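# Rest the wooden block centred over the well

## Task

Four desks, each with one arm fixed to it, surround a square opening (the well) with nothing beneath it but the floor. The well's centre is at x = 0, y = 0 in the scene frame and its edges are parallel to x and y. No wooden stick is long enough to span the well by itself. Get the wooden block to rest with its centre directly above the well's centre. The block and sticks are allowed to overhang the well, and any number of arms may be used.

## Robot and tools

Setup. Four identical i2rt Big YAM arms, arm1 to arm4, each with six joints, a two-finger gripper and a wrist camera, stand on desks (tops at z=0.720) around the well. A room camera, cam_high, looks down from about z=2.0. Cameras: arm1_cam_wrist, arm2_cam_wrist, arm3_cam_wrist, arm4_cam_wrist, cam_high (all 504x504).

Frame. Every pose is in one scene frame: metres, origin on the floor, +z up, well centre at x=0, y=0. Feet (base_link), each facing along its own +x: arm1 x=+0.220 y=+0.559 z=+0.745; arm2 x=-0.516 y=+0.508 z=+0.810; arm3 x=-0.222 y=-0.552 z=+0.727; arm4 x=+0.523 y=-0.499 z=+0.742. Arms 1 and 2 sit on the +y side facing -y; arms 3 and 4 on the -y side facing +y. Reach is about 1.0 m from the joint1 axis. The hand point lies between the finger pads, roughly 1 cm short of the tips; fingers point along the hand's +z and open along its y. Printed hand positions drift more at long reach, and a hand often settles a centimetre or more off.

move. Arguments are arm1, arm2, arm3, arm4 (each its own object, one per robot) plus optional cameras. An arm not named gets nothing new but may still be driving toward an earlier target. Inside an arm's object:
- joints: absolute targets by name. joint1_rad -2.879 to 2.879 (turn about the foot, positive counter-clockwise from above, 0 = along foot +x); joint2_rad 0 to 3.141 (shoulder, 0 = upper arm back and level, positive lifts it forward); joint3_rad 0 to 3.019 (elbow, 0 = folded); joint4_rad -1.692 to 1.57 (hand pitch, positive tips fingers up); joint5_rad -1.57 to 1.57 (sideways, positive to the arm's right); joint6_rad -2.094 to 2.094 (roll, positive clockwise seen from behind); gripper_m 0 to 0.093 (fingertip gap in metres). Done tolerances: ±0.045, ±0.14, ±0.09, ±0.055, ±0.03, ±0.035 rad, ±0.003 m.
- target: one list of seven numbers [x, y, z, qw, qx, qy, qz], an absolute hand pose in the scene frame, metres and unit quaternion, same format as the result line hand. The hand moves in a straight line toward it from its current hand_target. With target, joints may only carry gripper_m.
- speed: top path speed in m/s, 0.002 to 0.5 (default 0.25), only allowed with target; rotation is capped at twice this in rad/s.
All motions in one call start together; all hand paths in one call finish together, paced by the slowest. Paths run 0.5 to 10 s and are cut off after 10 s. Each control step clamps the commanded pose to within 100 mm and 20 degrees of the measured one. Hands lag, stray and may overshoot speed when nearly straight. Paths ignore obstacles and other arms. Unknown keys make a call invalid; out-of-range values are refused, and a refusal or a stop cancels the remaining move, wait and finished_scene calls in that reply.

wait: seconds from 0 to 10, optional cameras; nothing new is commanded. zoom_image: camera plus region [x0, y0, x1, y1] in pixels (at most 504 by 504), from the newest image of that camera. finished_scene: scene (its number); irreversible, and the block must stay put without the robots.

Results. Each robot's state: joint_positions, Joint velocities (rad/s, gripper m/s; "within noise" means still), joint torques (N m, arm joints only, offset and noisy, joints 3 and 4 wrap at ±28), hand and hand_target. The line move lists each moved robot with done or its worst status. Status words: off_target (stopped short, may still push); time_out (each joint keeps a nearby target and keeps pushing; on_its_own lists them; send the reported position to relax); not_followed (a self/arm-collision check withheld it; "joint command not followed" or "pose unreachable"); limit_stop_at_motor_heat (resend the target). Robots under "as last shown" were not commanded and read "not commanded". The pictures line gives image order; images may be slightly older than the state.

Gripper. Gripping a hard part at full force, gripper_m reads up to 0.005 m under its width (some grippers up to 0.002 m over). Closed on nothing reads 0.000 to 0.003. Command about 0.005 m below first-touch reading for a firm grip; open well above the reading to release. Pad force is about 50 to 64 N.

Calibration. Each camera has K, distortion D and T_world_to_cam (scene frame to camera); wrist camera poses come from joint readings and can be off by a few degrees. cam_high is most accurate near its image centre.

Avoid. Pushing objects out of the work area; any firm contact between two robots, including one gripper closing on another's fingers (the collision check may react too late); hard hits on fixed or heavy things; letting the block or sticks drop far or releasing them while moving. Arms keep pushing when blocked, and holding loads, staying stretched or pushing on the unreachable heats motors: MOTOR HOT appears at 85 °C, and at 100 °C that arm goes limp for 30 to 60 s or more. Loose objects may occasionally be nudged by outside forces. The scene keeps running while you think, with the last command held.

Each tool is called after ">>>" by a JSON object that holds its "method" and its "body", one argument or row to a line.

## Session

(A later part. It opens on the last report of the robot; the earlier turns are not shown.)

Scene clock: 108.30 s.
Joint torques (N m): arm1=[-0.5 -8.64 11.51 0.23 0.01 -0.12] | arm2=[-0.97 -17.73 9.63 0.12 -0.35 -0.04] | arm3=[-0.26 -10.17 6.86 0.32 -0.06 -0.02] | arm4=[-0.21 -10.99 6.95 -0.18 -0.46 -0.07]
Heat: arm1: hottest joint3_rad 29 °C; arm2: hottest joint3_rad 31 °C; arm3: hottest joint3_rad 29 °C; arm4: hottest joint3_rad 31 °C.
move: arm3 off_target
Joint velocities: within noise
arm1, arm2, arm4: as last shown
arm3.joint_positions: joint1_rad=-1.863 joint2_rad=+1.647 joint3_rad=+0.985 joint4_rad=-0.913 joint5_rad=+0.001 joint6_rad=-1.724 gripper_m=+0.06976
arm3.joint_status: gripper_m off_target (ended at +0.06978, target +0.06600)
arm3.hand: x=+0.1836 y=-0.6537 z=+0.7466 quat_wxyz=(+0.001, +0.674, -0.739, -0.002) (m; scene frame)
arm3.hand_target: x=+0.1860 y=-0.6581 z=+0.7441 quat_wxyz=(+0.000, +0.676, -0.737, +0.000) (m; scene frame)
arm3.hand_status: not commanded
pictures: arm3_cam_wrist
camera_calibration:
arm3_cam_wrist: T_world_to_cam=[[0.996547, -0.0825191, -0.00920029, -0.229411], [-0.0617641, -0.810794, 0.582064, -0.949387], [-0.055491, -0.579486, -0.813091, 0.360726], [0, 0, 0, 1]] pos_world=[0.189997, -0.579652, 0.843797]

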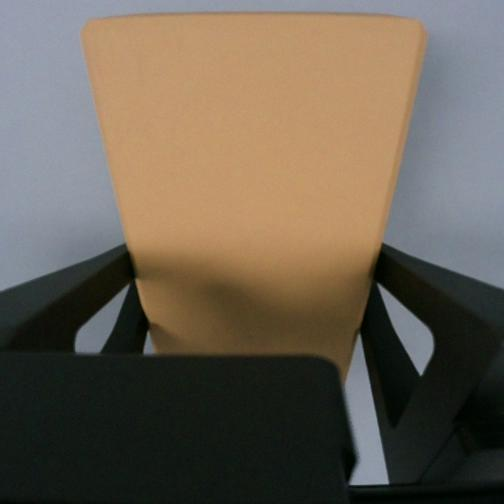

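>>> {"method": "move", "body": {
  "arm3": {"joints":{"gripper_m":0.060},"target":[0.165,-0.648,0.96,0,0.6756,-0.7373,0],"speed":0.2},
  "cameras": []
}}

>>> {"method": "move", "body": {
  "arm3": {"joints":{"joint1_rad":-0.45,"joint6_rad":-0.38}},
  "cameras": ["cam_high","arm3_cam_wrist"]
}}

Scene clock: 110.57 s.
Joint torques (N m): arm1=[-0.44 -8.64 11.52 0.23 0.01 -0.12] | arm2=[-0.03 -18.26 9.52 0.06 -0.41 -0.05] | arm3=[0.67 -10.34 13.15 -0.61 -0.07 0.08] | arm4=[-0.09 -10.75 6.97 -0.14 -0.45 -0.07]
Heat: arm1: hottest joint3_rad 30 °C; arm2: hottest joint3_rad 31 °C; arm3: hottest joint3_rad 29 °C; arm4: hottest joint3_rad 31 °C.
move: arm3 off_target
Joint velocities: within noise
arm1, arm2, arm4: as last shown
arm3.joint_positions: joint1_rad=-1.863 joint2_rad=+1.398 joint3_rad=+1.230 joint4_rad=-1.469 joint5_rad=+0.001 joint6_rad=-1.724 gripper_m=+0.06976
arm3.joint_status: gripper_m off_target (ended at +0.06976, target +0.06000)
arm3.hand: x=+0.1496 y=-0.6456 z=+0.9306 quat_wxyz=(+0.018, +0.674, -0.738, -0.028) (m; scene frame)
arm3.hand_target: x=+0.1635 y=-0.6477 z=+0.9599 quat_wxyz=(+0.000, +0.676, -0.737, +0.000) (m; scene frame)
arm3.hand_status: off_target (0.033 m and 3.8 deg from the pose sent, 0.214 m and 0.4 deg at the start)
pictures: none
No camera images: "cameras" was empty.

Scene clock: 112.47 s.
Joint torques (N m): arm1=[-0.44 -8.64 11.51 0.21 0.01 -0.12] | arm2=[-0.91 -17.67 9.69 0.25 -0.41 0.01] | arm3=[0.32 -10.52 12.6 -0.44 0.06 0.2] | arm4=[-0.15 -10.81 6.93 -0.1 -0.45 -0.08]
Heat: arm1: hottest joint3_rad 30 °C; arm2: hottest joint3_rad 31 °C; arm3: hottest joint3_rad 30 °C; arm4: hottest joint3_rad 31 °C.
move: arm3 done
Joint velocities: within noise
arm1, arm2, arm4: as last shown
arm3.joint_positions: joint1_rad=-0.450 joint2_rad=+1.398 joint3_rad=+1.237 joint4_rad=-1.471 joint5_rad=+0.000 joint6_rad=-0.393 gripper_m=+0.06976
arm3.joint_status: all done
arm3.hand: x=-0.0710 y=-0.1977 z=+0.9342 quat_wxyz=(+0.027, +0.703, -0.710, +0.011) (m; scene frame)
arm3.hand_target: x=-0.0663 y=-0.1870 z=+0.9606 quat_wxyz=(-0.001, +0.699, -0.715, +0.000) (m; scene frame)
arm3.hand_status: not commanded
pictures: arm3_cam_wrist, cam_high
camera_calibration:
arm3_cam_wrist: T_world_to_cam=[[0.999611, -0.00184443, -0.0278151, 0.0973113], [0.0159659, -0.780059, 0.625502, -0.733584], [-0.0228511, -0.625703, -0.779726, 0.725321], [0, 0, 0, 1]] pos_world=[-0.0689867, -0.118223, 1.02712]

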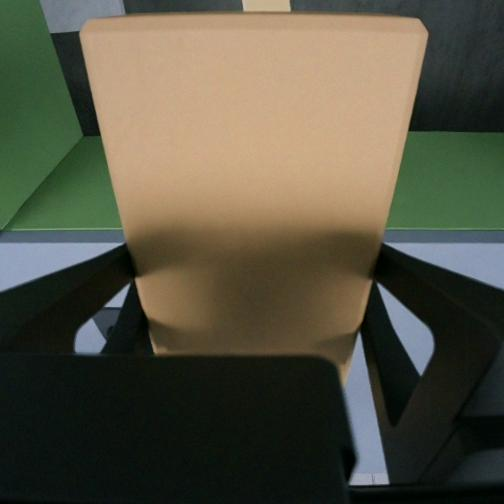

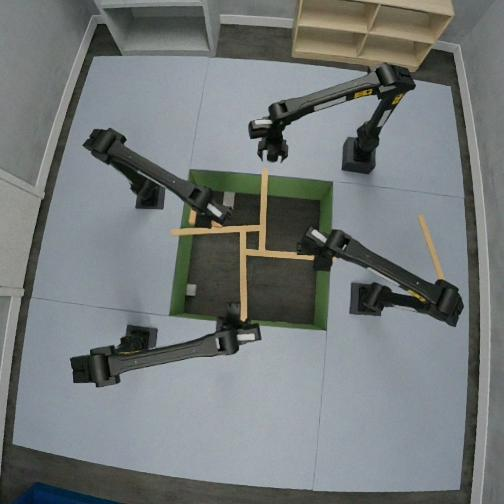

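>>> {"method": "move", "body": {
  "arm3": {"target":[0.006,0.03,0.91,0,0.7071,-0.7071,0],"speed":0.2},
  "cameras": ["cam_high","arm3_cam_wrist"]
}}

>>> {"method": "zoom_image", "body": {
  "camera": "cam_high",
  "region": [200, 190, 300, 290]
}}

Scene clock: 114.90 s.
Joint torques (N m): arm1=[-0.44 -8.64 11.51 0.23 0.01 -0.12] | arm2=[-1.08 -17.26 9.78 0.29 -0.38 -0.02] | arm3=[0.85 -17.26 13.49 -0.47 -0.03 0.2] | arm4=[-0.03 -10.99 6.99 -0.13 -0.46 -0.08]
Heat: arm1: hottest joint3_rad 31 °C; arm2: hottest joint3_rad 31 °C; arm3: hottest joint3_rad 30 °C; arm4: hottest joint3_rad 31 °C.
move: arm3 off_target
Joint velocities: within noise
arm1, arm2, arm4: as last shown
arm3.joint_positions: joint1_rad=-0.429 joint2_rad=+2.008 joint3_rad=+1.899 joint4_rad=-1.520 joint5_rad=+0.000 joint6_rad=-0.386 gripper_m=+0.06976
arm3.joint_status: not commanded
arm3.hand: x=+0.0045 y=+0.0129 z=+0.8834 quat_wxyz=(+0.026, +0.708, -0.705, +0.011) (m; scene frame)
arm3.hand_target: x=+0.0055 y=+0.0284 z=+0.9101 quat_wxyz=(+0.000, +0.707, -0.707, -0.001) (m; scene frame)
arm3.hand_status: off_target (0.032 m and 3.2 deg from the pose sent, 0.242 m and 3.4 deg at the start)
pictures: arm3_cam_wrist, cam_high
camera_calibration:
arm3_cam_wrist: T_world_to_cam=[[0.999567, 0.0123656, -0.026685, 0.0195742], [0.0263255, -0.780727, 0.624318, -0.537679], [-0.0131136, -0.62475, -0.780715, 0.820157], [0, 0, 0, 1]] pos_world=[0.0053442, 0.0923705, 0.976513]

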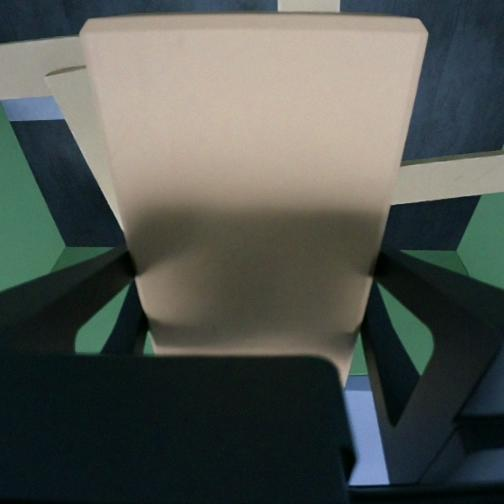

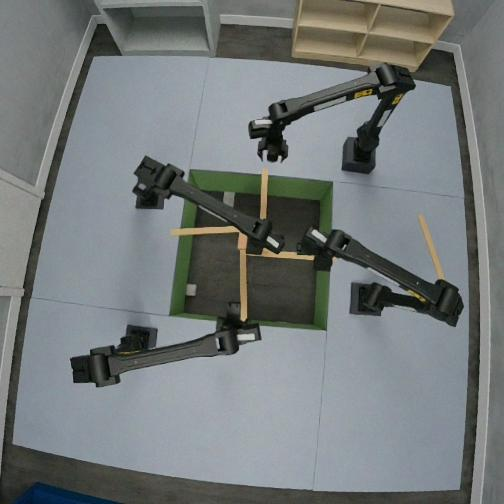

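Scaled by 5.040 from the camera's 504x504 image, which has a finer 720x720 frame.

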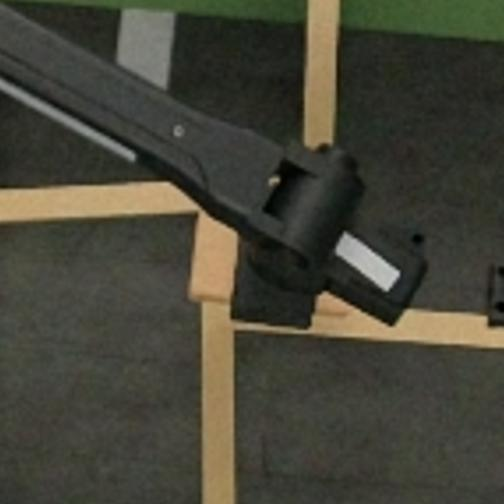

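>>> {"method": "move", "body": {
  "arm3": {"target":[-0.009,0.03,0.850,-0.0185,0.7069,-0.7069,-0.0185],"speed":0.12},
  "cameras": ["cam_high","arm1_cam_wrist","arm2_cam_wrist"]
}}

>>> {"method": "zoom_image", "body": {
  "camera": "cam_high",
  "region": [200, 190, 300, 290]
}}

Scene clock: 116.60 s.
Joint torques (N m): arm1=[-0.5 -8.64 11.51 0.23 0 -0.12] | arm2=[-0.67 -17.79 9.87 0.13 -0.39 -0.08] | arm3=[0.62 -18.78 8.92 0.39 -0.1 0.18] | arm4=[-0.09 -10.81 6.95 -0.14 -0.46 -0.08]
Heat: arm1: hottest joint3_rad 31 °C; arm2: hottest joint3_rad 31 °C; arm3: hottest joint3_rad 31 °C; arm4: hottest joint3_rad 31 °C.
move: arm3 off_target
Joint velocities: within noise
arm1, arm2, arm4: as last shown
arm3.joint_positions: joint1_rad=-0.409 joint2_rad=+2.008 joint3_rad=+1.757 joint4_rad=-1.321 joint5_rad=-0.017 joint6_rad=-0.369 gripper_m=+0.06976
arm3.joint_status: not commanded
arm3.hand: x=-0.0080 y=+0.0227 z=+0.8297 quat_wxyz=(+0.003, +0.710, -0.704, -0.008) (m; scene frame)
arm3.hand_target: x=-0.0091 y=+0.0296 z=+0.8500 quat_wxyz=(-0.018, +0.707, -0.707, -0.019) (m; scene frame)
arm3.hand_status: off_target (0.022 m and 2.8 deg from the pose sent, 0.040 m and 6.1 deg at the start)
pictures: arm1_cam_wrist, arm2_cam_wrist, cam_high
camera_calibration:
arm1_cam_wrist: T_world_to_cam=[[-0.999585, -0.00878213, -0.0274402, 0.0971034], [-0.0236377, 0.794514, 0.606786, -0.786716], [0.0164728, 0.607183, -0.794391, 0.732688], [0, 0, 0, 1]] pos_world=[0.0663975, 0.181034, 1.06207]
arm2_cam_wrist: T_world_to_cam=[[-0.00436047, -0.99999, 0.000819639, 0.046545], [-0.935924, 0.00436977, 0.352174, -0.645942], [-0.352175, 0.000768527, -0.935934, 0.921533], [0, 0, 0, 1]] pos_world=[-0.279809, 0.048659, 1.08994]

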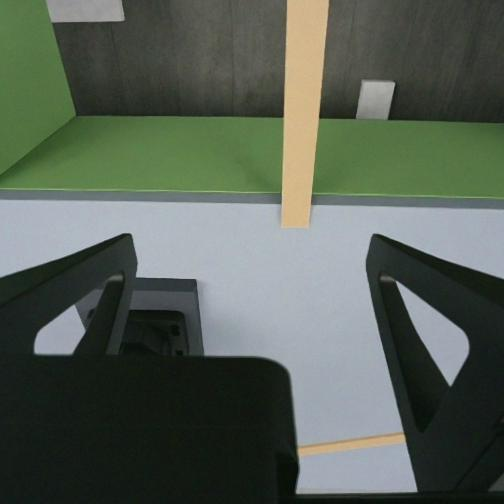

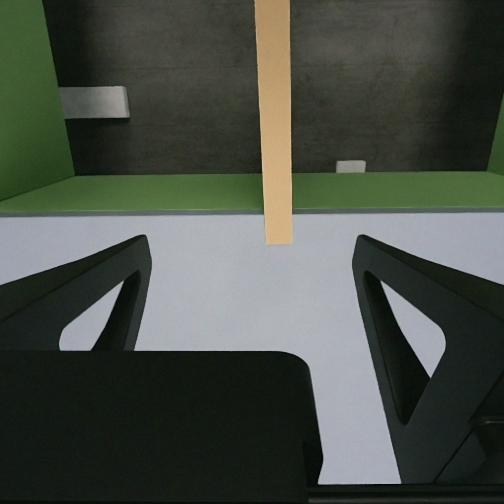

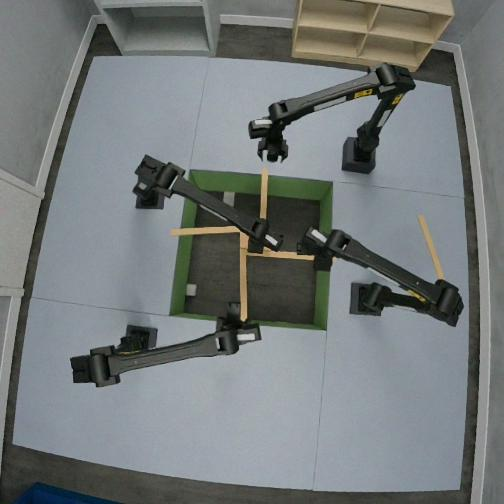

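Scaled by 5.040 from the camera's 504x504 image, which has a finer 720x720 frame.

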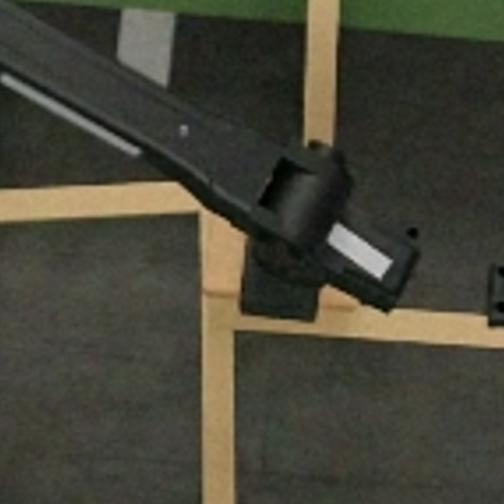

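>>> {"method": "move", "body": {
  "arm3": {"target":[-0.010,0.024,0.826,-0.0185,0.7069,-0.7069,-0.0185],"speed":0.06},
  "cameras": ["cam_high"]
}}

>>> {"method": "move", "body": {
  "arm3": {"target":[-0.010,0.022,0.816,-0.0185,0.7069,-0.7069,-0.0185],"speed":0.04},
  "cameras": ["cam_high"]
}}

>>> {"method": "zoom_image", "body": {
  "camera": "cam_high",
  "region": [200, 190, 300, 290]
}}

Scene clock: 118.03 s.
Joint torques (N m): arm1=[-0.44 -8.7 11.52 0.23 0 -0.12] | arm2=[-1.14 -17.85 9.78 0.21 -0.42 -0.02] | arm3=[0.5 -18.49 8.73 0.36 -0.1 0.18] | arm4=[0.09 -10.93 6.93 -0.17 -0.44 -0.07]
Heat: arm1: hottest joint3_rad 31 °C; arm2: hottest joint3_rad 31 °C; arm3: hottest joint3_rad 31 °C; arm4: hottest joint3_rad 31 °C.
move: arm3 off_target
Joint velocities: within noise
arm1, arm2, arm4: as last shown
arm3.joint_positions: joint1_rad=-0.409 joint2_rad=+2.008 joint3_rad=+1.692 joint4_rad=-1.256 joint5_rad=-0.017 joint6_rad=-0.368 gripper_m=+0.06976
arm3.joint_status: not commanded
arm3.hand: x=-0.0105 y=+0.0163 z=+0.8059 quat_wxyz=(+0.003, +0.710, -0.704, -0.008) (m; scene frame)
arm3.hand_target: x=-0.0101 y=+0.0236 z=+0.8260 quat_wxyz=(-0.018, +0.707, -0.707, -0.019) (m; scene frame)
arm3.hand_status: off_target (0.022 m and 2.8 deg from the pose sent, 0.004 m and 2.8 deg at the start)
pictures: cam_high

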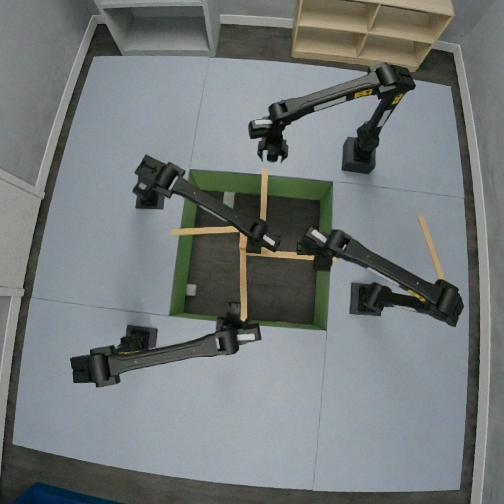

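Scene clock: 119.00 s.
Joint torques (N m): arm1=[-0.44 -8.59 11.52 0.23 0.01 -0.12] | arm2=[-0.62 -17.44 9.73 0.01 -0.42 0.01] | arm3=[0.38 -18.2 8.49 0.4 -0.1 0.17] | arm4=[0.09 -10.87 6.94 -0.08 -0.45 -0.07]
Heat: arm1: hottest joint3_rad 31 °C; arm2: hottest joint3_rad 31 °C; arm3: hottest joint3_rad 31 °C; arm4: hottest joint3_rad 31 °C.
move: arm3 off_target
Joint velocities: within noise
arm1.joint_positions: joint1_rad=-0.446 joint2_rad=+1.238 joint3_rad=+1.124 joint4_rad=-1.490 joint5_rad=+0.013 joint6_rad=-0.458 gripper_m=+0.08488
arm1.joint_status: not commanded
arm1.hand: x=+0.0678 y=+0.2613 z=+0.9623 quat_wxyz=(+0.006, -0.706, -0.708, -0.018) (m; scene frame)
arm1.hand_target: x=+0.0603 y=+0.2507 z=+0.9800 quat_wxyz=(+0.000, -0.707, -0.707, +0.000) (m; scene frame)
arm1.hand_status: not commanded
arm2.joint_positions: joint1_rad=+0.360 joint2_rad=+1.600 joint3_rad=+1.359 joint4_rad=-1.235 joint5_rad=-0.232 joint6_rad=-1.246 gripper_m=+0.07989
arm2.joint_status: not commanded
arm2.hand: x=-0.3270 y=+0.0475 z=+0.9793 quat_wxyz=(-0.124, -0.002, -0.992, +0.004) (m; scene frame)
arm2.hand_target: x=-0.3299 y=+0.0499 z=+0.9800 quat_wxyz=(-0.124, +0.000, -0.992, +0.000) (m; scene frame)
arm2.hand_status: not commanded
arm3.joint_positions: joint1_rad=-0.409 joint2_rad=+2.008 joint3_rad=+1.672 joint4_rad=-1.231 joint5_rad=-0.017 joint6_rad=-0.368 gripper_m=+0.06976
arm3.joint_status: not commanded
arm3.hand: x=-0.0109 y=+0.0152 z=+0.7987 quat_wxyz=(+0.001, +0.710, -0.704, -0.009) (m; scene frame)
arm3.hand_target: x=-0.0100 y=+0.0218 z=+0.8160 quat_wxyz=(-0.018, +0.707, -0.707, -0.019) (m; scene frame)
arm3.hand_status: off_target (0.019 m and 2.5 deg from the pose sent, 0.012 m and 2.8 deg at the start)
arm4: as last shown
pictures: cam_high

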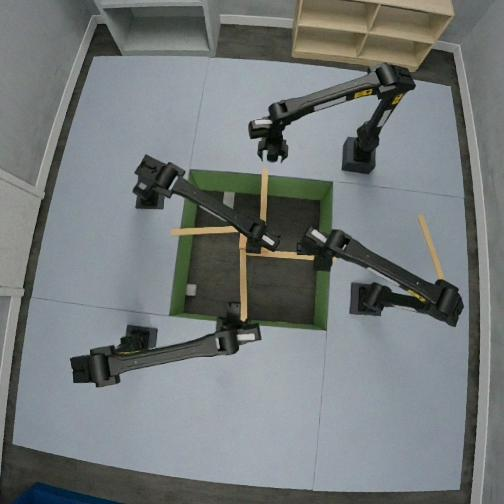

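Scaled by 5.040 from the camera's 504x504 image, which has a finer 720x720 frame.

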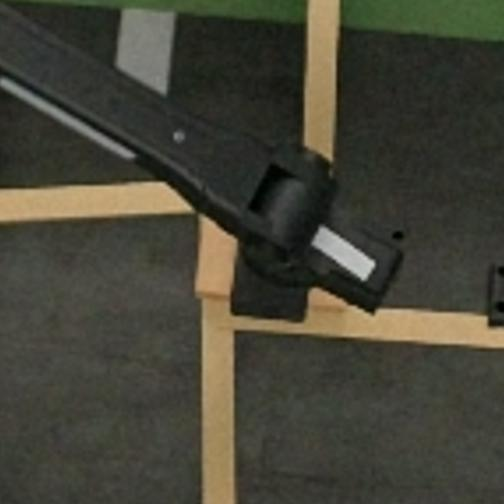

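>>> {"method": "move", "body": {
  "arm3": {"target":[-0.012,0.022,0.804,-0.0185,0.7069,-0.7069,-0.0185],"speed":0.04},
  "cameras": []
}}

>>> {"method": "move", "body": {
  "arm3": {"target":[-0.012,0.022,0.796,-0.0185,0.7069,-0.7069,-0.0185],"speed":0.04},
  "cameras": ["cam_high"]
}}

>>> {"method": "zoom_image", "body": {
  "camera": "cam_high",
  "region": [200, 190, 300, 290]
}}

Scene clock: 120.23 s.
Joint torques (N m): arm1=[-0.44 -8.59 11.52 0.23 0.01 -0.12] | arm2=[-0.38 -17.38 9.54 0.16 -0.38 -0.02] | arm3=[0.67 -17.55 7.69 0.58 -0.1 0.2] | arm4=[-0.09 -10.93 6.97 -0.16 -0.45 -0.07]
Heat: arm1: hottest joint3_rad 31 °C; arm2: hottest joint3_rad 31 °C; arm3: hottest joint3_rad 30 °C; arm4: hottest joint3_rad 31 °C.
move: arm3 done
Joint velocities: within noise
arm1, arm2: as last shown
arm3.joint_positions: joint1_rad=-0.409 joint2_rad=+2.008 joint3_rad=+1.664 joint4_rad=-1.206 joint5_rad=-0.017 joint6_rad=-0.368 gripper_m=+0.06976
arm3.joint_status: not commanded
arm3.hand: x=-0.0099 y=+0.0179 z=+0.7959 quat_wxyz=(-0.007, +0.710, -0.704, -0.012) (m; scene frame)
arm3.hand_target: x=-0.0120 y=+0.0219 z=+0.8039 quat_wxyz=(-0.018, +0.707, -0.707, -0.018) (m; scene frame)
arm3.hand_status: done (0.009 m and 1.6 deg from the pose sent, 0.009 m and 2.5 deg at the start)
arm4.joint_positions: joint1_rad=+0.294 joint2_rad=+1.546 joint3_rad=+1.422 joint4_rad=-1.369 joint5_rad=-0.206 joint6_rad=-1.275 gripper_m=+0.07990
arm4.joint_status: not commanded
arm4.hand: x=+0.3599 y=-0.0472 z=+0.9603 quat_wxyz=(-0.005, +0.994, -0.006, -0.112) (m; scene frame)
arm4.hand_target: x=+0.3600 y=-0.0500 z=+0.9600 quat_wxyz=(+0.000, +0.994, +0.000, -0.112) (m; scene frame)
arm4.hand_status: not commanded
pictures: none
No camera images: "cameras" was empty.

Scene clock: 121.20 s.
Joint torques (N m): arm1=[-0.5 -8.64 11.52 0.23 0.01 -0.12] | arm2=[-0.62 -17.67 9.8 0.31 -0.37 -0.07] | arm3=[0.62 -16.85 7.42 0.62 -0.08 0.19] | arm4=[-0.03 -10.93 6.94 -0.18 -0.45 -0.08]
Heat: arm1: hottest joint3_rad 32 °C; arm2: hottest joint3_rad 31 °C; arm3: hottest joint3_rad 30 °C; arm4: hottest joint3_rad 31 °C.
move: arm3 done
Joint velocities: within noise
arm1, arm2, arm4: as last shown
arm3.joint_positions: joint1_rad=-0.408 joint2_rad=+2.005 joint3_rad=+1.656 joint4_rad=-1.190 joint5_rad=-0.017 joint6_rad=-0.367 gripper_m=+0.06976
arm3.joint_status: not commanded
arm3.hand: x=-0.0096 y=+0.0193 z=+0.7949 quat_wxyz=(-0.012, +0.710, -0.704, -0.015) (m; scene frame)
arm3.hand_target: x=-0.0121 y=+0.0220 z=+0.7960 quat_wxyz=(-0.018, +0.707, -0.707, -0.018) (m; scene frame)
arm3.hand_status: done (0.004 m and 0.9 deg from the pose sent, 0.005 m and 1.6 deg at the start)
pictures: cam_high

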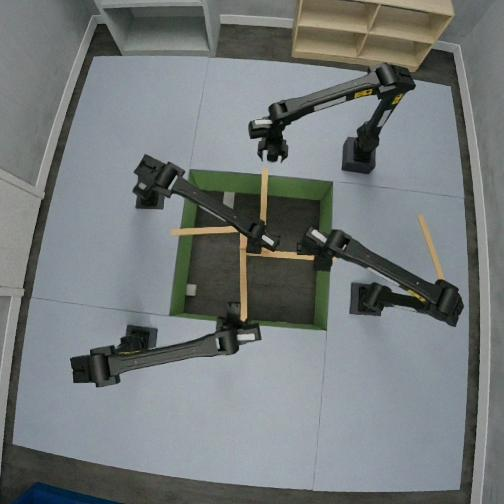

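Scaled by 5.040 from the camera's 504x504 image, which has a finer 720x720 frame.

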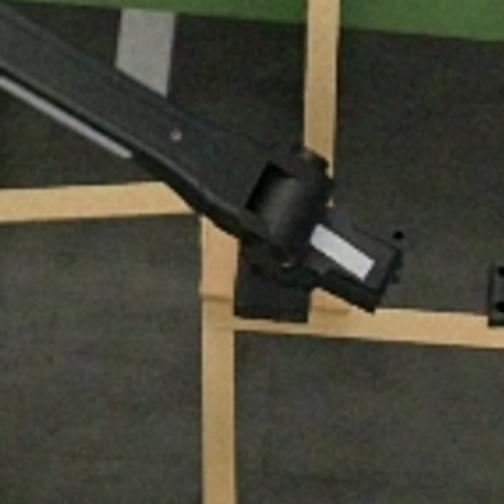

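>>> {"method": "move", "body": {
  "arm3": {"target":[-0.012,0.019,0.786,-0.0185,0.7069,-0.7069,-0.0185],"speed":0.04},
  "cameras": []
}}

>>> {"method": "move", "body": {
  "arm3": {"target":[-0.012,0.018,0.776,-0.0185,0.7069,-0.7069,-0.0185],"speed":0.04},
  "cameras": ["cam_high"]
}}

>>> {"method": "zoom_image", "body": {
  "camera": "cam_high",
  "region": [200, 190, 300, 290]
}}

Scene clock: 122.40 s.
Joint torques (N m): arm1=[-0.44 -8.7 11.51 0.23 0.01 -0.12] | arm2=[-0.73 -17.96 9.68 0.16 -0.37 -0.05] | arm3=[0.56 -15.91 6.98 0.72 -0.08 0.18] | arm4=[0.03 -10.93 6.98 -0.12 -0.44 -0.08]
Heat: arm1: hottest joint3_rad 32 °C; arm2: hottest joint3_rad 31 °C; arm3: hottest joint3_rad 30 °C; arm4: hottest joint3_rad 31 °C.
move: arm3 done
Joint velocities: within noise
arm1, arm2, arm4: as last shown
arm3.joint_positions: joint1_rad=-0.408 joint2_rad=+1.996 joint3_rad=+1.637 joint4_rad=-1.164 joint5_rad=-0.017 joint6_rad=-0.367 gripper_m=+0.06976
arm3.joint_status: not commanded
arm3.hand: x=-0.0097 y=+0.0191 z=+0.7937 quat_wxyz=(-0.019, +0.709, -0.704, -0.018) (m; scene frame)
arm3.hand_target: x=-0.0121 y=+0.0189 z=+0.7861 quat_wxyz=(-0.018, +0.707, -0.707, -0.018) (m; scene frame)
arm3.hand_status: done (0.008 m and 0.4 deg from the pose sent, 0.009 m and 0.9 deg at the start)
pictures: none
No camera images: "cameras" was empty.

Scene clock: 123.37 s.
Joint torques (N m): arm1=[-0.44 -8.64 11.51 0.23 0.01 -0.12] | arm2=[-0.73 -17.44 9.68 0.31 -0.39 -0.04] | arm3=[0.44 -15.03 6.61 1.01 -0.08 0.17] | arm4=[-0.09 -10.93 6.97 -0.16 -0.46 -0.07]
Heat: arm1: hottest joint3_rad 32 °C; arm2: hottest joint3_rad 31 °C; arm3: hottest joint3_rad 30 °C; arm4: hottest joint3_rad 31 °C.
move: arm3 off_target
Joint velocities: within noise
arm1, arm2, arm4: as last shown
arm3.joint_positions: joint1_rad=-0.408 joint2_rad=+1.990 joint3_rad=+1.626 joint4_rad=-1.148 joint5_rad=-0.017 joint6_rad=-0.367 gripper_m=+0.06976
arm3.joint_status: not commanded
arm3.hand: x=-0.0097 y=+0.0189 z=+0.7929 quat_wxyz=(-0.024, +0.709, -0.704, -0.020) (m; scene frame)
arm3.hand_target: x=-0.0122 y=+0.0175 z=+0.7762 quat_wxyz=(-0.018, +0.707, -0.707, -0.018) (m; scene frame)
arm3.hand_status: off_target (0.017 m and 0.8 deg from the pose sent, 0.018 m and 0.4 deg at the start)
pictures: cam_high

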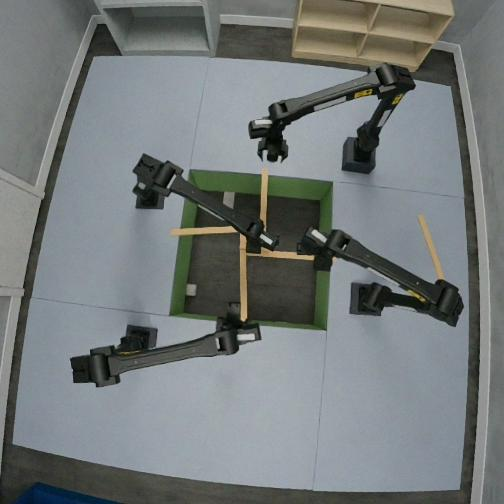

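Scaled by 5.040 from the camera's 504x504 image, which has a finer 720x720 frame.

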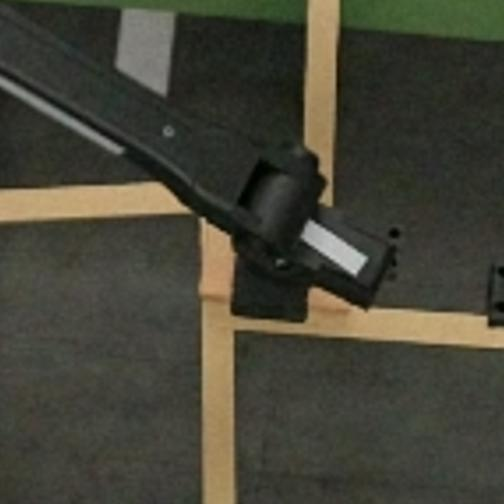

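>>> {"method": "move", "body": {
  "arm3": {"target":[-0.012,0.018,0.787,-0.0185,0.7069,-0.7069,-0.0185],"speed":0.04},
  "cameras": []
}}

>>> {"method": "move", "body": {
  "arm3": {"joints":{"gripper_m":0.078}},
  "cameras": []
}}

>>> {"method": "move", "body": {
  "arm3": {"joints":{"gripper_m":0.093}},
  "cameras": ["cam_high","arm3_cam_wrist"]
}}

>>> {"method": "zoom_image", "body": {
  "camera": "cam_high",
  "region": [200, 190, 300, 290]
}}

Scene clock: 124.67 s.
Joint torques (N m): arm1=[-0.44 -8.7 11.52 0.23 0.01 -0.12] | arm2=[-0.09 -17.79 9.87 0.23 -0.38 -0.03] | arm3=[0.44 -15.68 7.73 0.12 -0.09 0.17] | arm4=[-0.09 -10.81 6.93 -0.16 -0.46 -0.07]
Heat: arm1: hottest joint3_rad 32 °C; arm2: hottest joint3_rad 31 °C; arm3: hottest joint3_rad 30 °C; arm4: hottest joint3_rad 31 °C.
move: arm3 done
Joint velocities: within noise
arm1, arm2, arm4: as last shown
arm3.joint_positions: joint1_rad=-0.408 joint2_rad=+1.989 joint3_rad=+1.626 joint4_rad=-1.148 joint5_rad=-0.017 joint6_rad=-0.367 gripper_m=+0.06976
arm3.joint_status: not commanded
arm3.hand: x=-0.0097 y=+0.0190 z=+0.7934 quat_wxyz=(-0.024, +0.709, -0.704, -0.020) (m; scene frame)
arm3.hand_target: x=-0.0121 y=+0.0180 z=+0.7870 quat_wxyz=(-0.019, +0.707, -0.707, -0.018) (m; scene frame)
arm3.hand_status: done (0.007 m and 0.8 deg from the pose sent, 0.006 m and 0.8 deg at the start)
pictures: none
No camera images: "cameras" was empty.

Scene clock: 125.23 s.
Joint torques (N m): arm1=[-0.5 -8.64 11.51 0.23 0 -0.12] | arm2=[-1.03 -17.49 9.72 0.17 -0.42 -0.06] | arm3=[0.44 -15.97 8.14 0.08 -0.09 0.17] | arm4=[-0.03 -10.87 6.95 -0.16 -0.45 -0.07]
Heat: arm1: hottest joint3_rad 32 °C; arm2: hottest joint3_rad 31 °C; arm3: hottest joint3_rad 30 °C; arm4: hottest joint3_rad 31 °C.
move: arm3 done
Joint velocities: within noise
arm1, arm2, arm4: as last shown
arm3.joint_positions: joint1_rad=-0.408 joint2_rad=+1.990 joint3_rad=+1.620 joint4_rad=-1.148 joint5_rad=-0.017 joint6_rad=-0.367 gripper_m=+0.07788
arm3.joint_status: all done
arm3.hand: x=-0.0105 y=+0.0169 z=+0.7908 quat_wxyz=(-0.021, +0.709, -0.704, -0.019) (m; scene frame)
arm3.hand_target: x=-0.0121 y=+0.0180 z=+0.7869 quat_wxyz=(-0.018, +0.707, -0.707, -0.018) (m; scene frame)
arm3.hand_status: not commanded
pictures: none
No camera images: "cameras" was empty.

Scene clock: 125.77 s.
Joint torques (N m): arm1=[-0.5 -8.64 11.51 0.23 0.01 -0.12] | arm2=[-0.38 -17.26 9.74 0.25 -0.43 -0.04] | arm3=[0.5 -15.68 8.14 0.12 -0.09 0.17] | arm4=[-0.03 -10.93 6.95 -0.14 -0.46 -0.08]
Heat: arm1: hottest joint3_rad 32 °C; arm2: hottest joint3_rad 31 °C; arm3: hottest joint3_rad 30 °C; arm4: hottest joint3_rad 31 °C.
move: arm3 done
Joint velocities: within noise
arm1, arm2, arm4: as last shown
arm3.joint_positions: joint1_rad=-0.408 joint2_rad=+1.990 joint3_rad=+1.620 joint4_rad=-1.148 joint5_rad=-0.017 joint6_rad=-0.367 gripper_m=+0.09281
arm3.joint_status: all done
arm3.hand: x=-0.0105 y=+0.0169 z=+0.7908 quat_wxyz=(-0.021, +0.709, -0.704, -0.019) (m; scene frame)
arm3.hand_target: x=-0.0121 y=+0.0180 z=+0.7869 quat_wxyz=(-0.018, +0.707, -0.707, -0.018) (m; scene frame)
arm3.hand_status: not commanded
pictures: arm3_cam_wrist, cam_high
camera_calibration:
arm3_cam_wrist: T_world_to_cam=[[0.999872, 0.0160146, -0.000258912, 0.0110564], [0.0136588, -0.844122, 0.535977, -0.405578], [0.00836488, -0.535912, -0.844233, 0.799075], [0, 0, 0, 1]] pos_world=[-0.0121994, 0.0856987, 0.891988]

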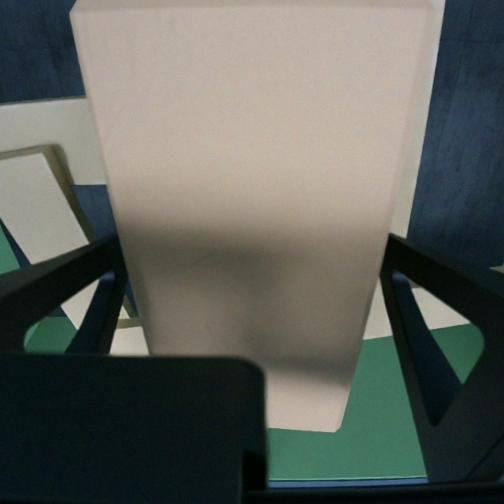

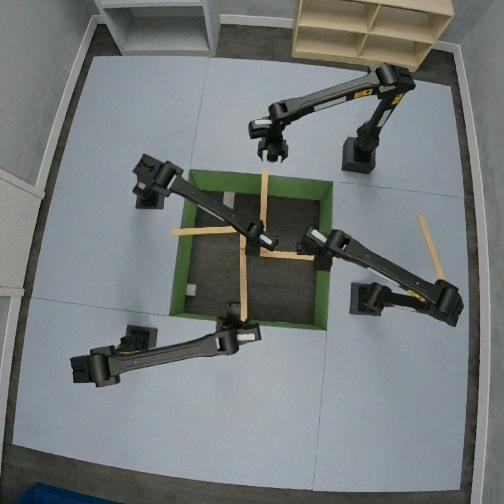

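Scaled by 5.040 from the camera's 504x504 image, which has a finer 720x720 frame.

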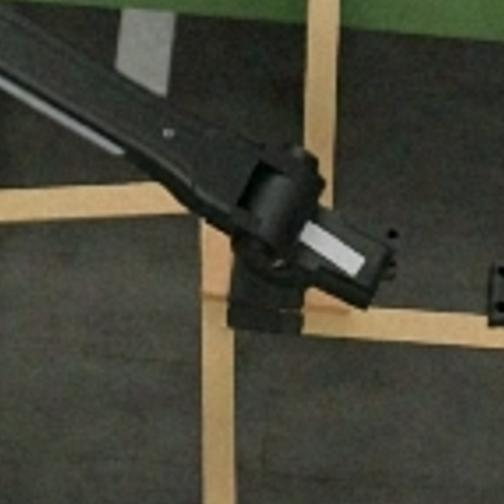

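>>> {"method": "move", "body": {
  "arm3": {"target":[-0.0135,0.022,0.87,-0.0185,0.7069,-0.7069,-0.0185],"speed":0.08},
  "cameras": ["cam_high","arm3_cam_wrist"]
}}

>>> {"method": "zoom_image", "body": {
  "camera": "cam_high",
  "region": [200, 190, 300, 290]
}}

Scene clock: 127.80 s.
Joint torques (N m): arm1=[-0.5 -8.7 11.52 0.23 0 -0.12] | arm2=[-0.56 -17.85 9.7 0.14 -0.34 -0.01] | arm3=[0.85 -17.49 12.11 -0.34 -0.11 0.19] | arm4=[-0.09 -10.87 6.94 -0.12 -0.45 -0.06]
Heat: arm1: hottest joint3_rad 32 °C; arm2: hottest joint3_rad 31 °C; arm3: hottest joint3_rad 30 °C; arm4: hottest joint3_rad 31 °C.
move: arm3 off_target
Joint velocities: within noise
arm1.joint_positions: joint1_rad=-0.446 joint2_rad=+1.238 joint3_rad=+1.124 joint4_rad=-1.490 joint5_rad=+0.013 joint6_rad=-0.458 gripper_m=+0.08488
arm1.joint_status: not commanded
arm1.hand: x=+0.0678 y=+0.2613 z=+0.9623 quat_wxyz=(+0.006, -0.706, -0.708, -0.018) (m; scene frame)
arm1.hand_target: x=+0.0603 y=+0.2507 z=+0.9800 quat_wxyz=(+0.000, -0.707, -0.707, +0.000) (m; scene frame)
arm1.hand_status: not commanded
arm2.joint_positions: joint1_rad=+0.360 joint2_rad=+1.600 joint3_rad=+1.359 joint4_rad=-1.235 joint5_rad=-0.232 joint6_rad=-1.246 gripper_m=+0.07989
arm2.joint_status: not commanded
arm2.hand: x=-0.3270 y=+0.0475 z=+0.9793 quat_wxyz=(-0.124, -0.002, -0.992, +0.004) (m; scene frame)
arm2.hand_target: x=-0.3299 y=+0.0499 z=+0.9800 quat_wxyz=(-0.124, +0.000, -0.992, +0.000) (m; scene frame)
arm2.hand_status: not commanded
arm3.joint_positions: joint1_rad=-0.408 joint2_rad=+1.960 joint3_rad=+1.711 joint4_rad=-1.332 joint5_rad=-0.017 joint6_rad=-0.365 gripper_m=+0.09289
arm3.joint_status: not commanded
arm3.hand: x=-0.0145 y=+0.0063 z=+0.8406 quat_wxyz=(+0.007, +0.709, -0.705, -0.006) (m; scene frame)
arm3.hand_target: x=-0.0141 y=+0.0207 z=+0.8701 quat_wxyz=(-0.019, +0.707, -0.707, -0.019) (m; scene frame)
arm3.hand_status: off_target (0.033 m and 3.3 deg from the pose sent, 0.079 m and 0.5 deg at the start)
arm4: as last shown
pictures: arm3_cam_wrist, cam_high
camera_calibration:
arm3_cam_wrist: T_world_to_cam=[[0.999639, 0.0130717, -0.0234827, 0.0348035], [0.0243375, -0.81095, 0.58461, -0.482077], [-0.0114015, -0.58497, -0.810975, 0.807508], [0, 0, 0, 1]] pos_world=[-0.0138517, 0.0809726, 0.937513]

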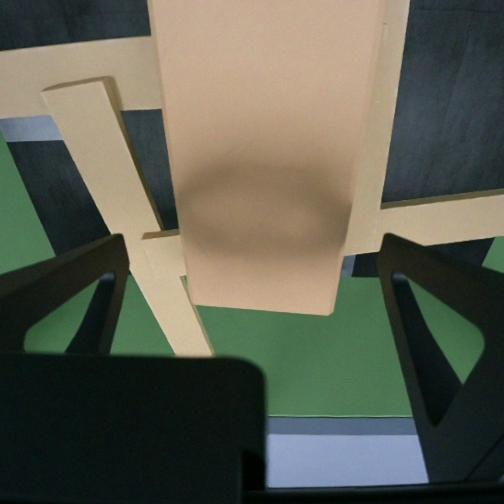

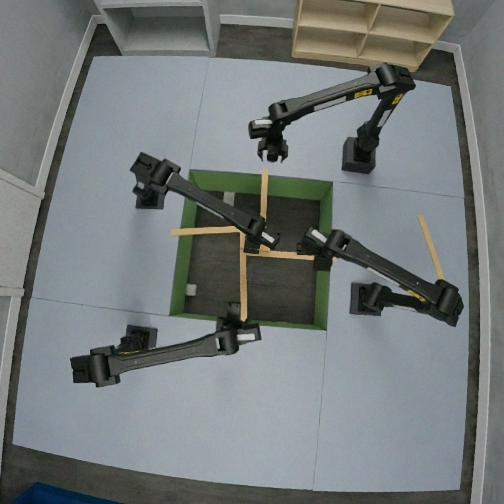

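Scaled by 5.040 from the camera's 504x504 image, which has a finer 720x720 frame.

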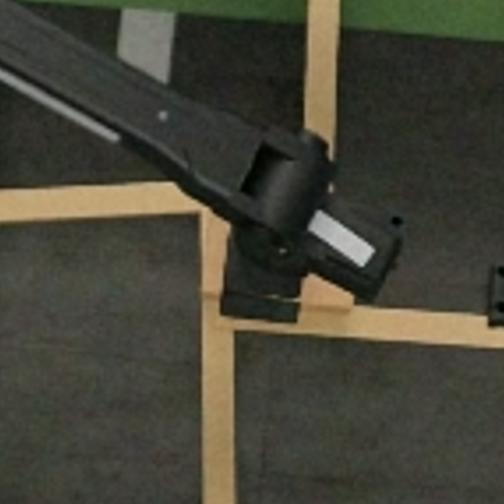

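Block rests. Withdraw arm3.

>>> {"method": "move", "body": {
  "arm3": {"target":[-0.01,0.0,0.96,0,0.7071,-0.7071,0],"speed":0.2},
  "cameras": []
}}

>>> {"method": "move", "body": {
  "arm3": {"target":[-0.10,-0.25,1.0,0,0.7071,-0.7071,0],"speed":0.3},
  "cameras": ["cam_high"]
}}

>>> {"method": "zoom_image", "body": {
  "camera": "cam_high",
  "region": [225, 215, 285, 275]
}}

Scene clock: 129.33 s.
Joint torques (N m): arm1=[-0.5 -8.64 11.51 0.24 0 -0.12] | arm2=[-0.32 -17.55 9.76 0.18 -0.42 -0.03] | arm3=[-0.26 -15.62 12.48 -0.39 0.07 0.08] | arm4=[-0.03 -10.93 6.98 -0.13 -0.44 -0.07]
Heat: arm1: hottest joint3_rad 33 °C; arm2: hottest joint3_rad 31 °C; arm3: hottest joint3_rad 30 °C; arm4: hottest joint3_rad 31 °C.
move: arm3 off_target
Joint velocities: within noise
arm1, arm2: as last shown
arm3.joint_positions: joint1_rad=-0.408 joint2_rad=+1.903 joint3_rad=+1.890 joint4_rad=-1.598 joint5_rad=-0.002 joint6_rad=-0.365 gripper_m=+0.09289
arm3.joint_status: not commanded
arm3.hand: x=-0.0172 y=-0.0085 z=+0.9412 quat_wxyz=(+0.018, +0.709, -0.705, +0.007) (m; scene frame)
arm3.hand_target: x=-0.0104 y=-0.0008 z=+0.9599 quat_wxyz=(+0.000, +0.707, -0.707, +0.000) (m; scene frame)
arm3.hand_status: off_target (0.022 m and 2.3 deg from the pose sent, 0.120 m and 1.1 deg at the start)
arm4.joint_positions: joint1_rad=+0.294 joint2_rad=+1.546 joint3_rad=+1.422 joint4_rad=-1.369 joint5_rad=-0.206 joint6_rad=-1.275 gripper_m=+0.07990
arm4.joint_status: not commanded
arm4.hand: x=+0.3599 y=-0.0472 z=+0.9603 quat_wxyz=(-0.005, +0.994, -0.006, -0.112) (m; scene frame)
arm4.hand_target: x=+0.3600 y=-0.0500 z=+0.9600 quat_wxyz=(+0.000, +0.994, +0.000, -0.112) (m; scene frame)
arm4.hand_status: not commanded
pictures: none
No camera images: "cameras" was empty.

Scene clock: 131.13 s.
Joint torques (N m): arm1=[-0.5 -8.64 11.51 0.23 0.01 -0.12] | arm2=[-0.67 -17.26 9.76 0.01 -0.42 -0.02] | arm3=[-0.44 -7.3 8.59 -0.36 0.04 -0.01] | arm4=[0.03 -10.87 6.95 -0.14 -0.45 -0.07]
Heat: arm1: hottest joint3_rad 33 °C; arm2: hottest joint3_rad 31 °C; arm3: hottest joint3_rad 30 °C; arm4: hottest joint3_rad 31 °C.
move: arm3 done
Joint velocities: within noise
arm1, arm2, arm4: as last shown
arm3.joint_positions: joint1_rad=-0.422 joint2_rad=+1.197 joint3_rad=+1.226 joint4_rad=-1.596 joint5_rad=-0.001 joint6_rad=-0.370 gripper_m=+0.09289
arm3.joint_status: not commanded
arm3.hand: x=-0.1017 y=-0.2458 z=+0.9983 quat_wxyz=(-0.002, +0.705, -0.709, -0.002) (m; scene frame)
arm3.hand_target: x=-0.1000 y=-0.2500 z=+1.0001 quat_wxyz=(+0.000, +0.707, -0.707, +0.000) (m; scene frame)
arm3.hand_status: done (0.005 m and 0.4 deg from the pose sent, 0.262 m and 2.3 deg at the start)
pictures: cam_high

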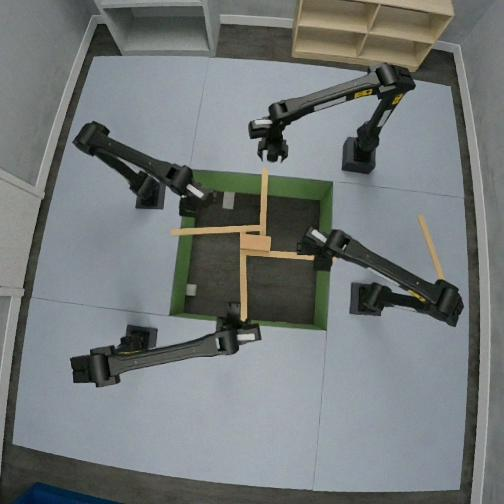

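Scaled by 8.400 from the camera's 504x504 image, which has a finer 720x720 frame.

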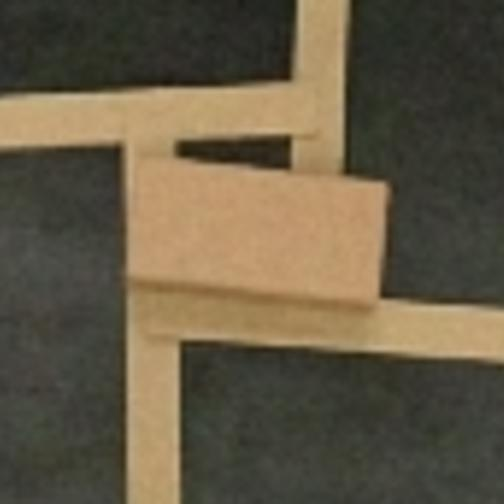

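>>> {"method": "wait", "body": {
  "seconds": 1,
  "cameras": ["cam_high"]
}}

>>> {"method": "zoom_image", "body": {
  "camera": "cam_high",
  "region": [225, 215, 285, 275]
}}

Scene clock: 132.40 s.
Joint torques (N m): arm1=[-0.5 -8.64 11.52 0.23 0.01 -0.12] | arm2=[-0.67 -18.49 9.73 0.31 -0.42 -0.03] | arm3=[-0.38 -7.3 8.59 -0.36 0.04 -0.02] | arm4=[-0.03 -10.75 6.97 -0.13 -0.46 -0.07]
Heat: arm1: hottest joint3_rad 33 °C; arm2: hottest joint3_rad 31 °C; arm3: hottest joint3_rad 30 °C; arm4: hottest joint3_rad 31 °C.
Joint velocities: within noise
arm1.joint_positions: joint1_rad=-0.446 joint2_rad=+1.238 joint3_rad=+1.124 joint4_rad=-1.490 joint5_rad=+0.013 joint6_rad=-0.458 gripper_m=+0.08488
arm1.joint_status: not commanded
arm1.hand: x=+0.0678 y=+0.2613 z=+0.9623 quat_wxyz=(+0.006, -0.706, -0.708, -0.018) (m; scene frame)
arm1.hand_target: x=+0.0603 y=+0.2507 z=+0.9800 quat_wxyz=(+0.000, -0.707, -0.707, +0.000) (m; scene frame)
arm1.hand_status: not commanded
arm2.joint_positions: joint1_rad=+0.360 joint2_rad=+1.600 joint3_rad=+1.359 joint4_rad=-1.235 joint5_rad=-0.232 joint6_rad=-1.246 gripper_m=+0.07989
arm2.joint_status: not commanded
arm2.hand: x=-0.3270 y=+0.0475 z=+0.9793 quat_wxyz=(-0.124, -0.002, -0.992, +0.004) (m; scene frame)
arm2.hand_target: x=-0.3299 y=+0.0499 z=+0.9800 quat_wxyz=(-0.124, +0.000, -0.992, +0.000) (m; scene frame)
arm2.hand_status: not commanded
arm3.joint_positions: joint1_rad=-0.422 joint2_rad=+1.197 joint3_rad=+1.226 joint4_rad=-1.596 joint5_rad=-0.001 joint6_rad=-0.370 gripper_m=+0.09289
arm3.joint_status: not commanded
arm3.hand: x=-0.1017 y=-0.2458 z=+0.9983 quat_wxyz=(-0.002, +0.706, -0.709, -0.002) (m; scene frame)
arm3.hand_target: x=-0.1000 y=-0.2500 z=+1.0001 quat_wxyz=(+0.000, +0.707, -0.707, +0.000) (m; scene frame)
arm3.hand_status: done (0.005 m and 0.4 deg from the pose sent, 0.262 m and 2.3 deg at the start)
arm4.joint_positions: joint1_rad=+0.294 joint2_rad=+1.546 joint3_rad=+1.422 joint4_rad=-1.369 joint5_rad=-0.206 joint6_rad=-1.275 gripper_m=+0.07990
arm4.joint_status: not commanded
arm4.hand: x=+0.3599 y=-0.0472 z=+0.9603 quat_wxyz=(-0.005, +0.994, -0.006, -0.112) (m; scene frame)
arm4.hand_target: x=+0.3600 y=-0.0500 z=+0.9600 quat_wxyz=(+0.000, +0.994, +0.000, -0.112) (m; scene frame)
arm4.hand_status: not commanded
wait: 1.00 s; at rest from the start
pictures: cam_high

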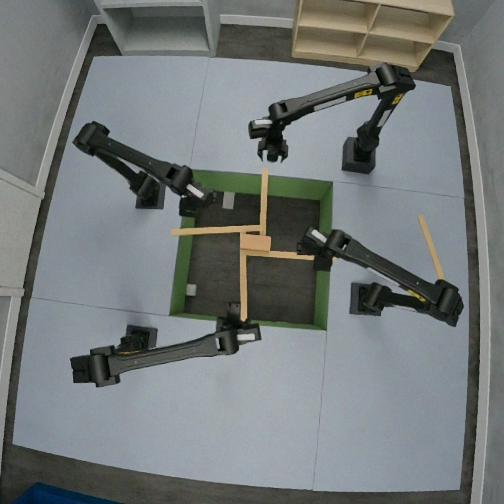

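Scaled by 8.400 from the camera's 504x504 image, which has a finer 720x720 frame.

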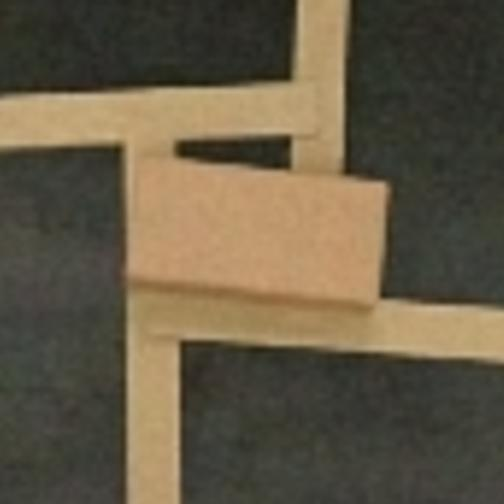

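Stable.

>>> {"method": "finished_scene", "body": {
  "scene": 1
}}

The scene is finished: the task was done.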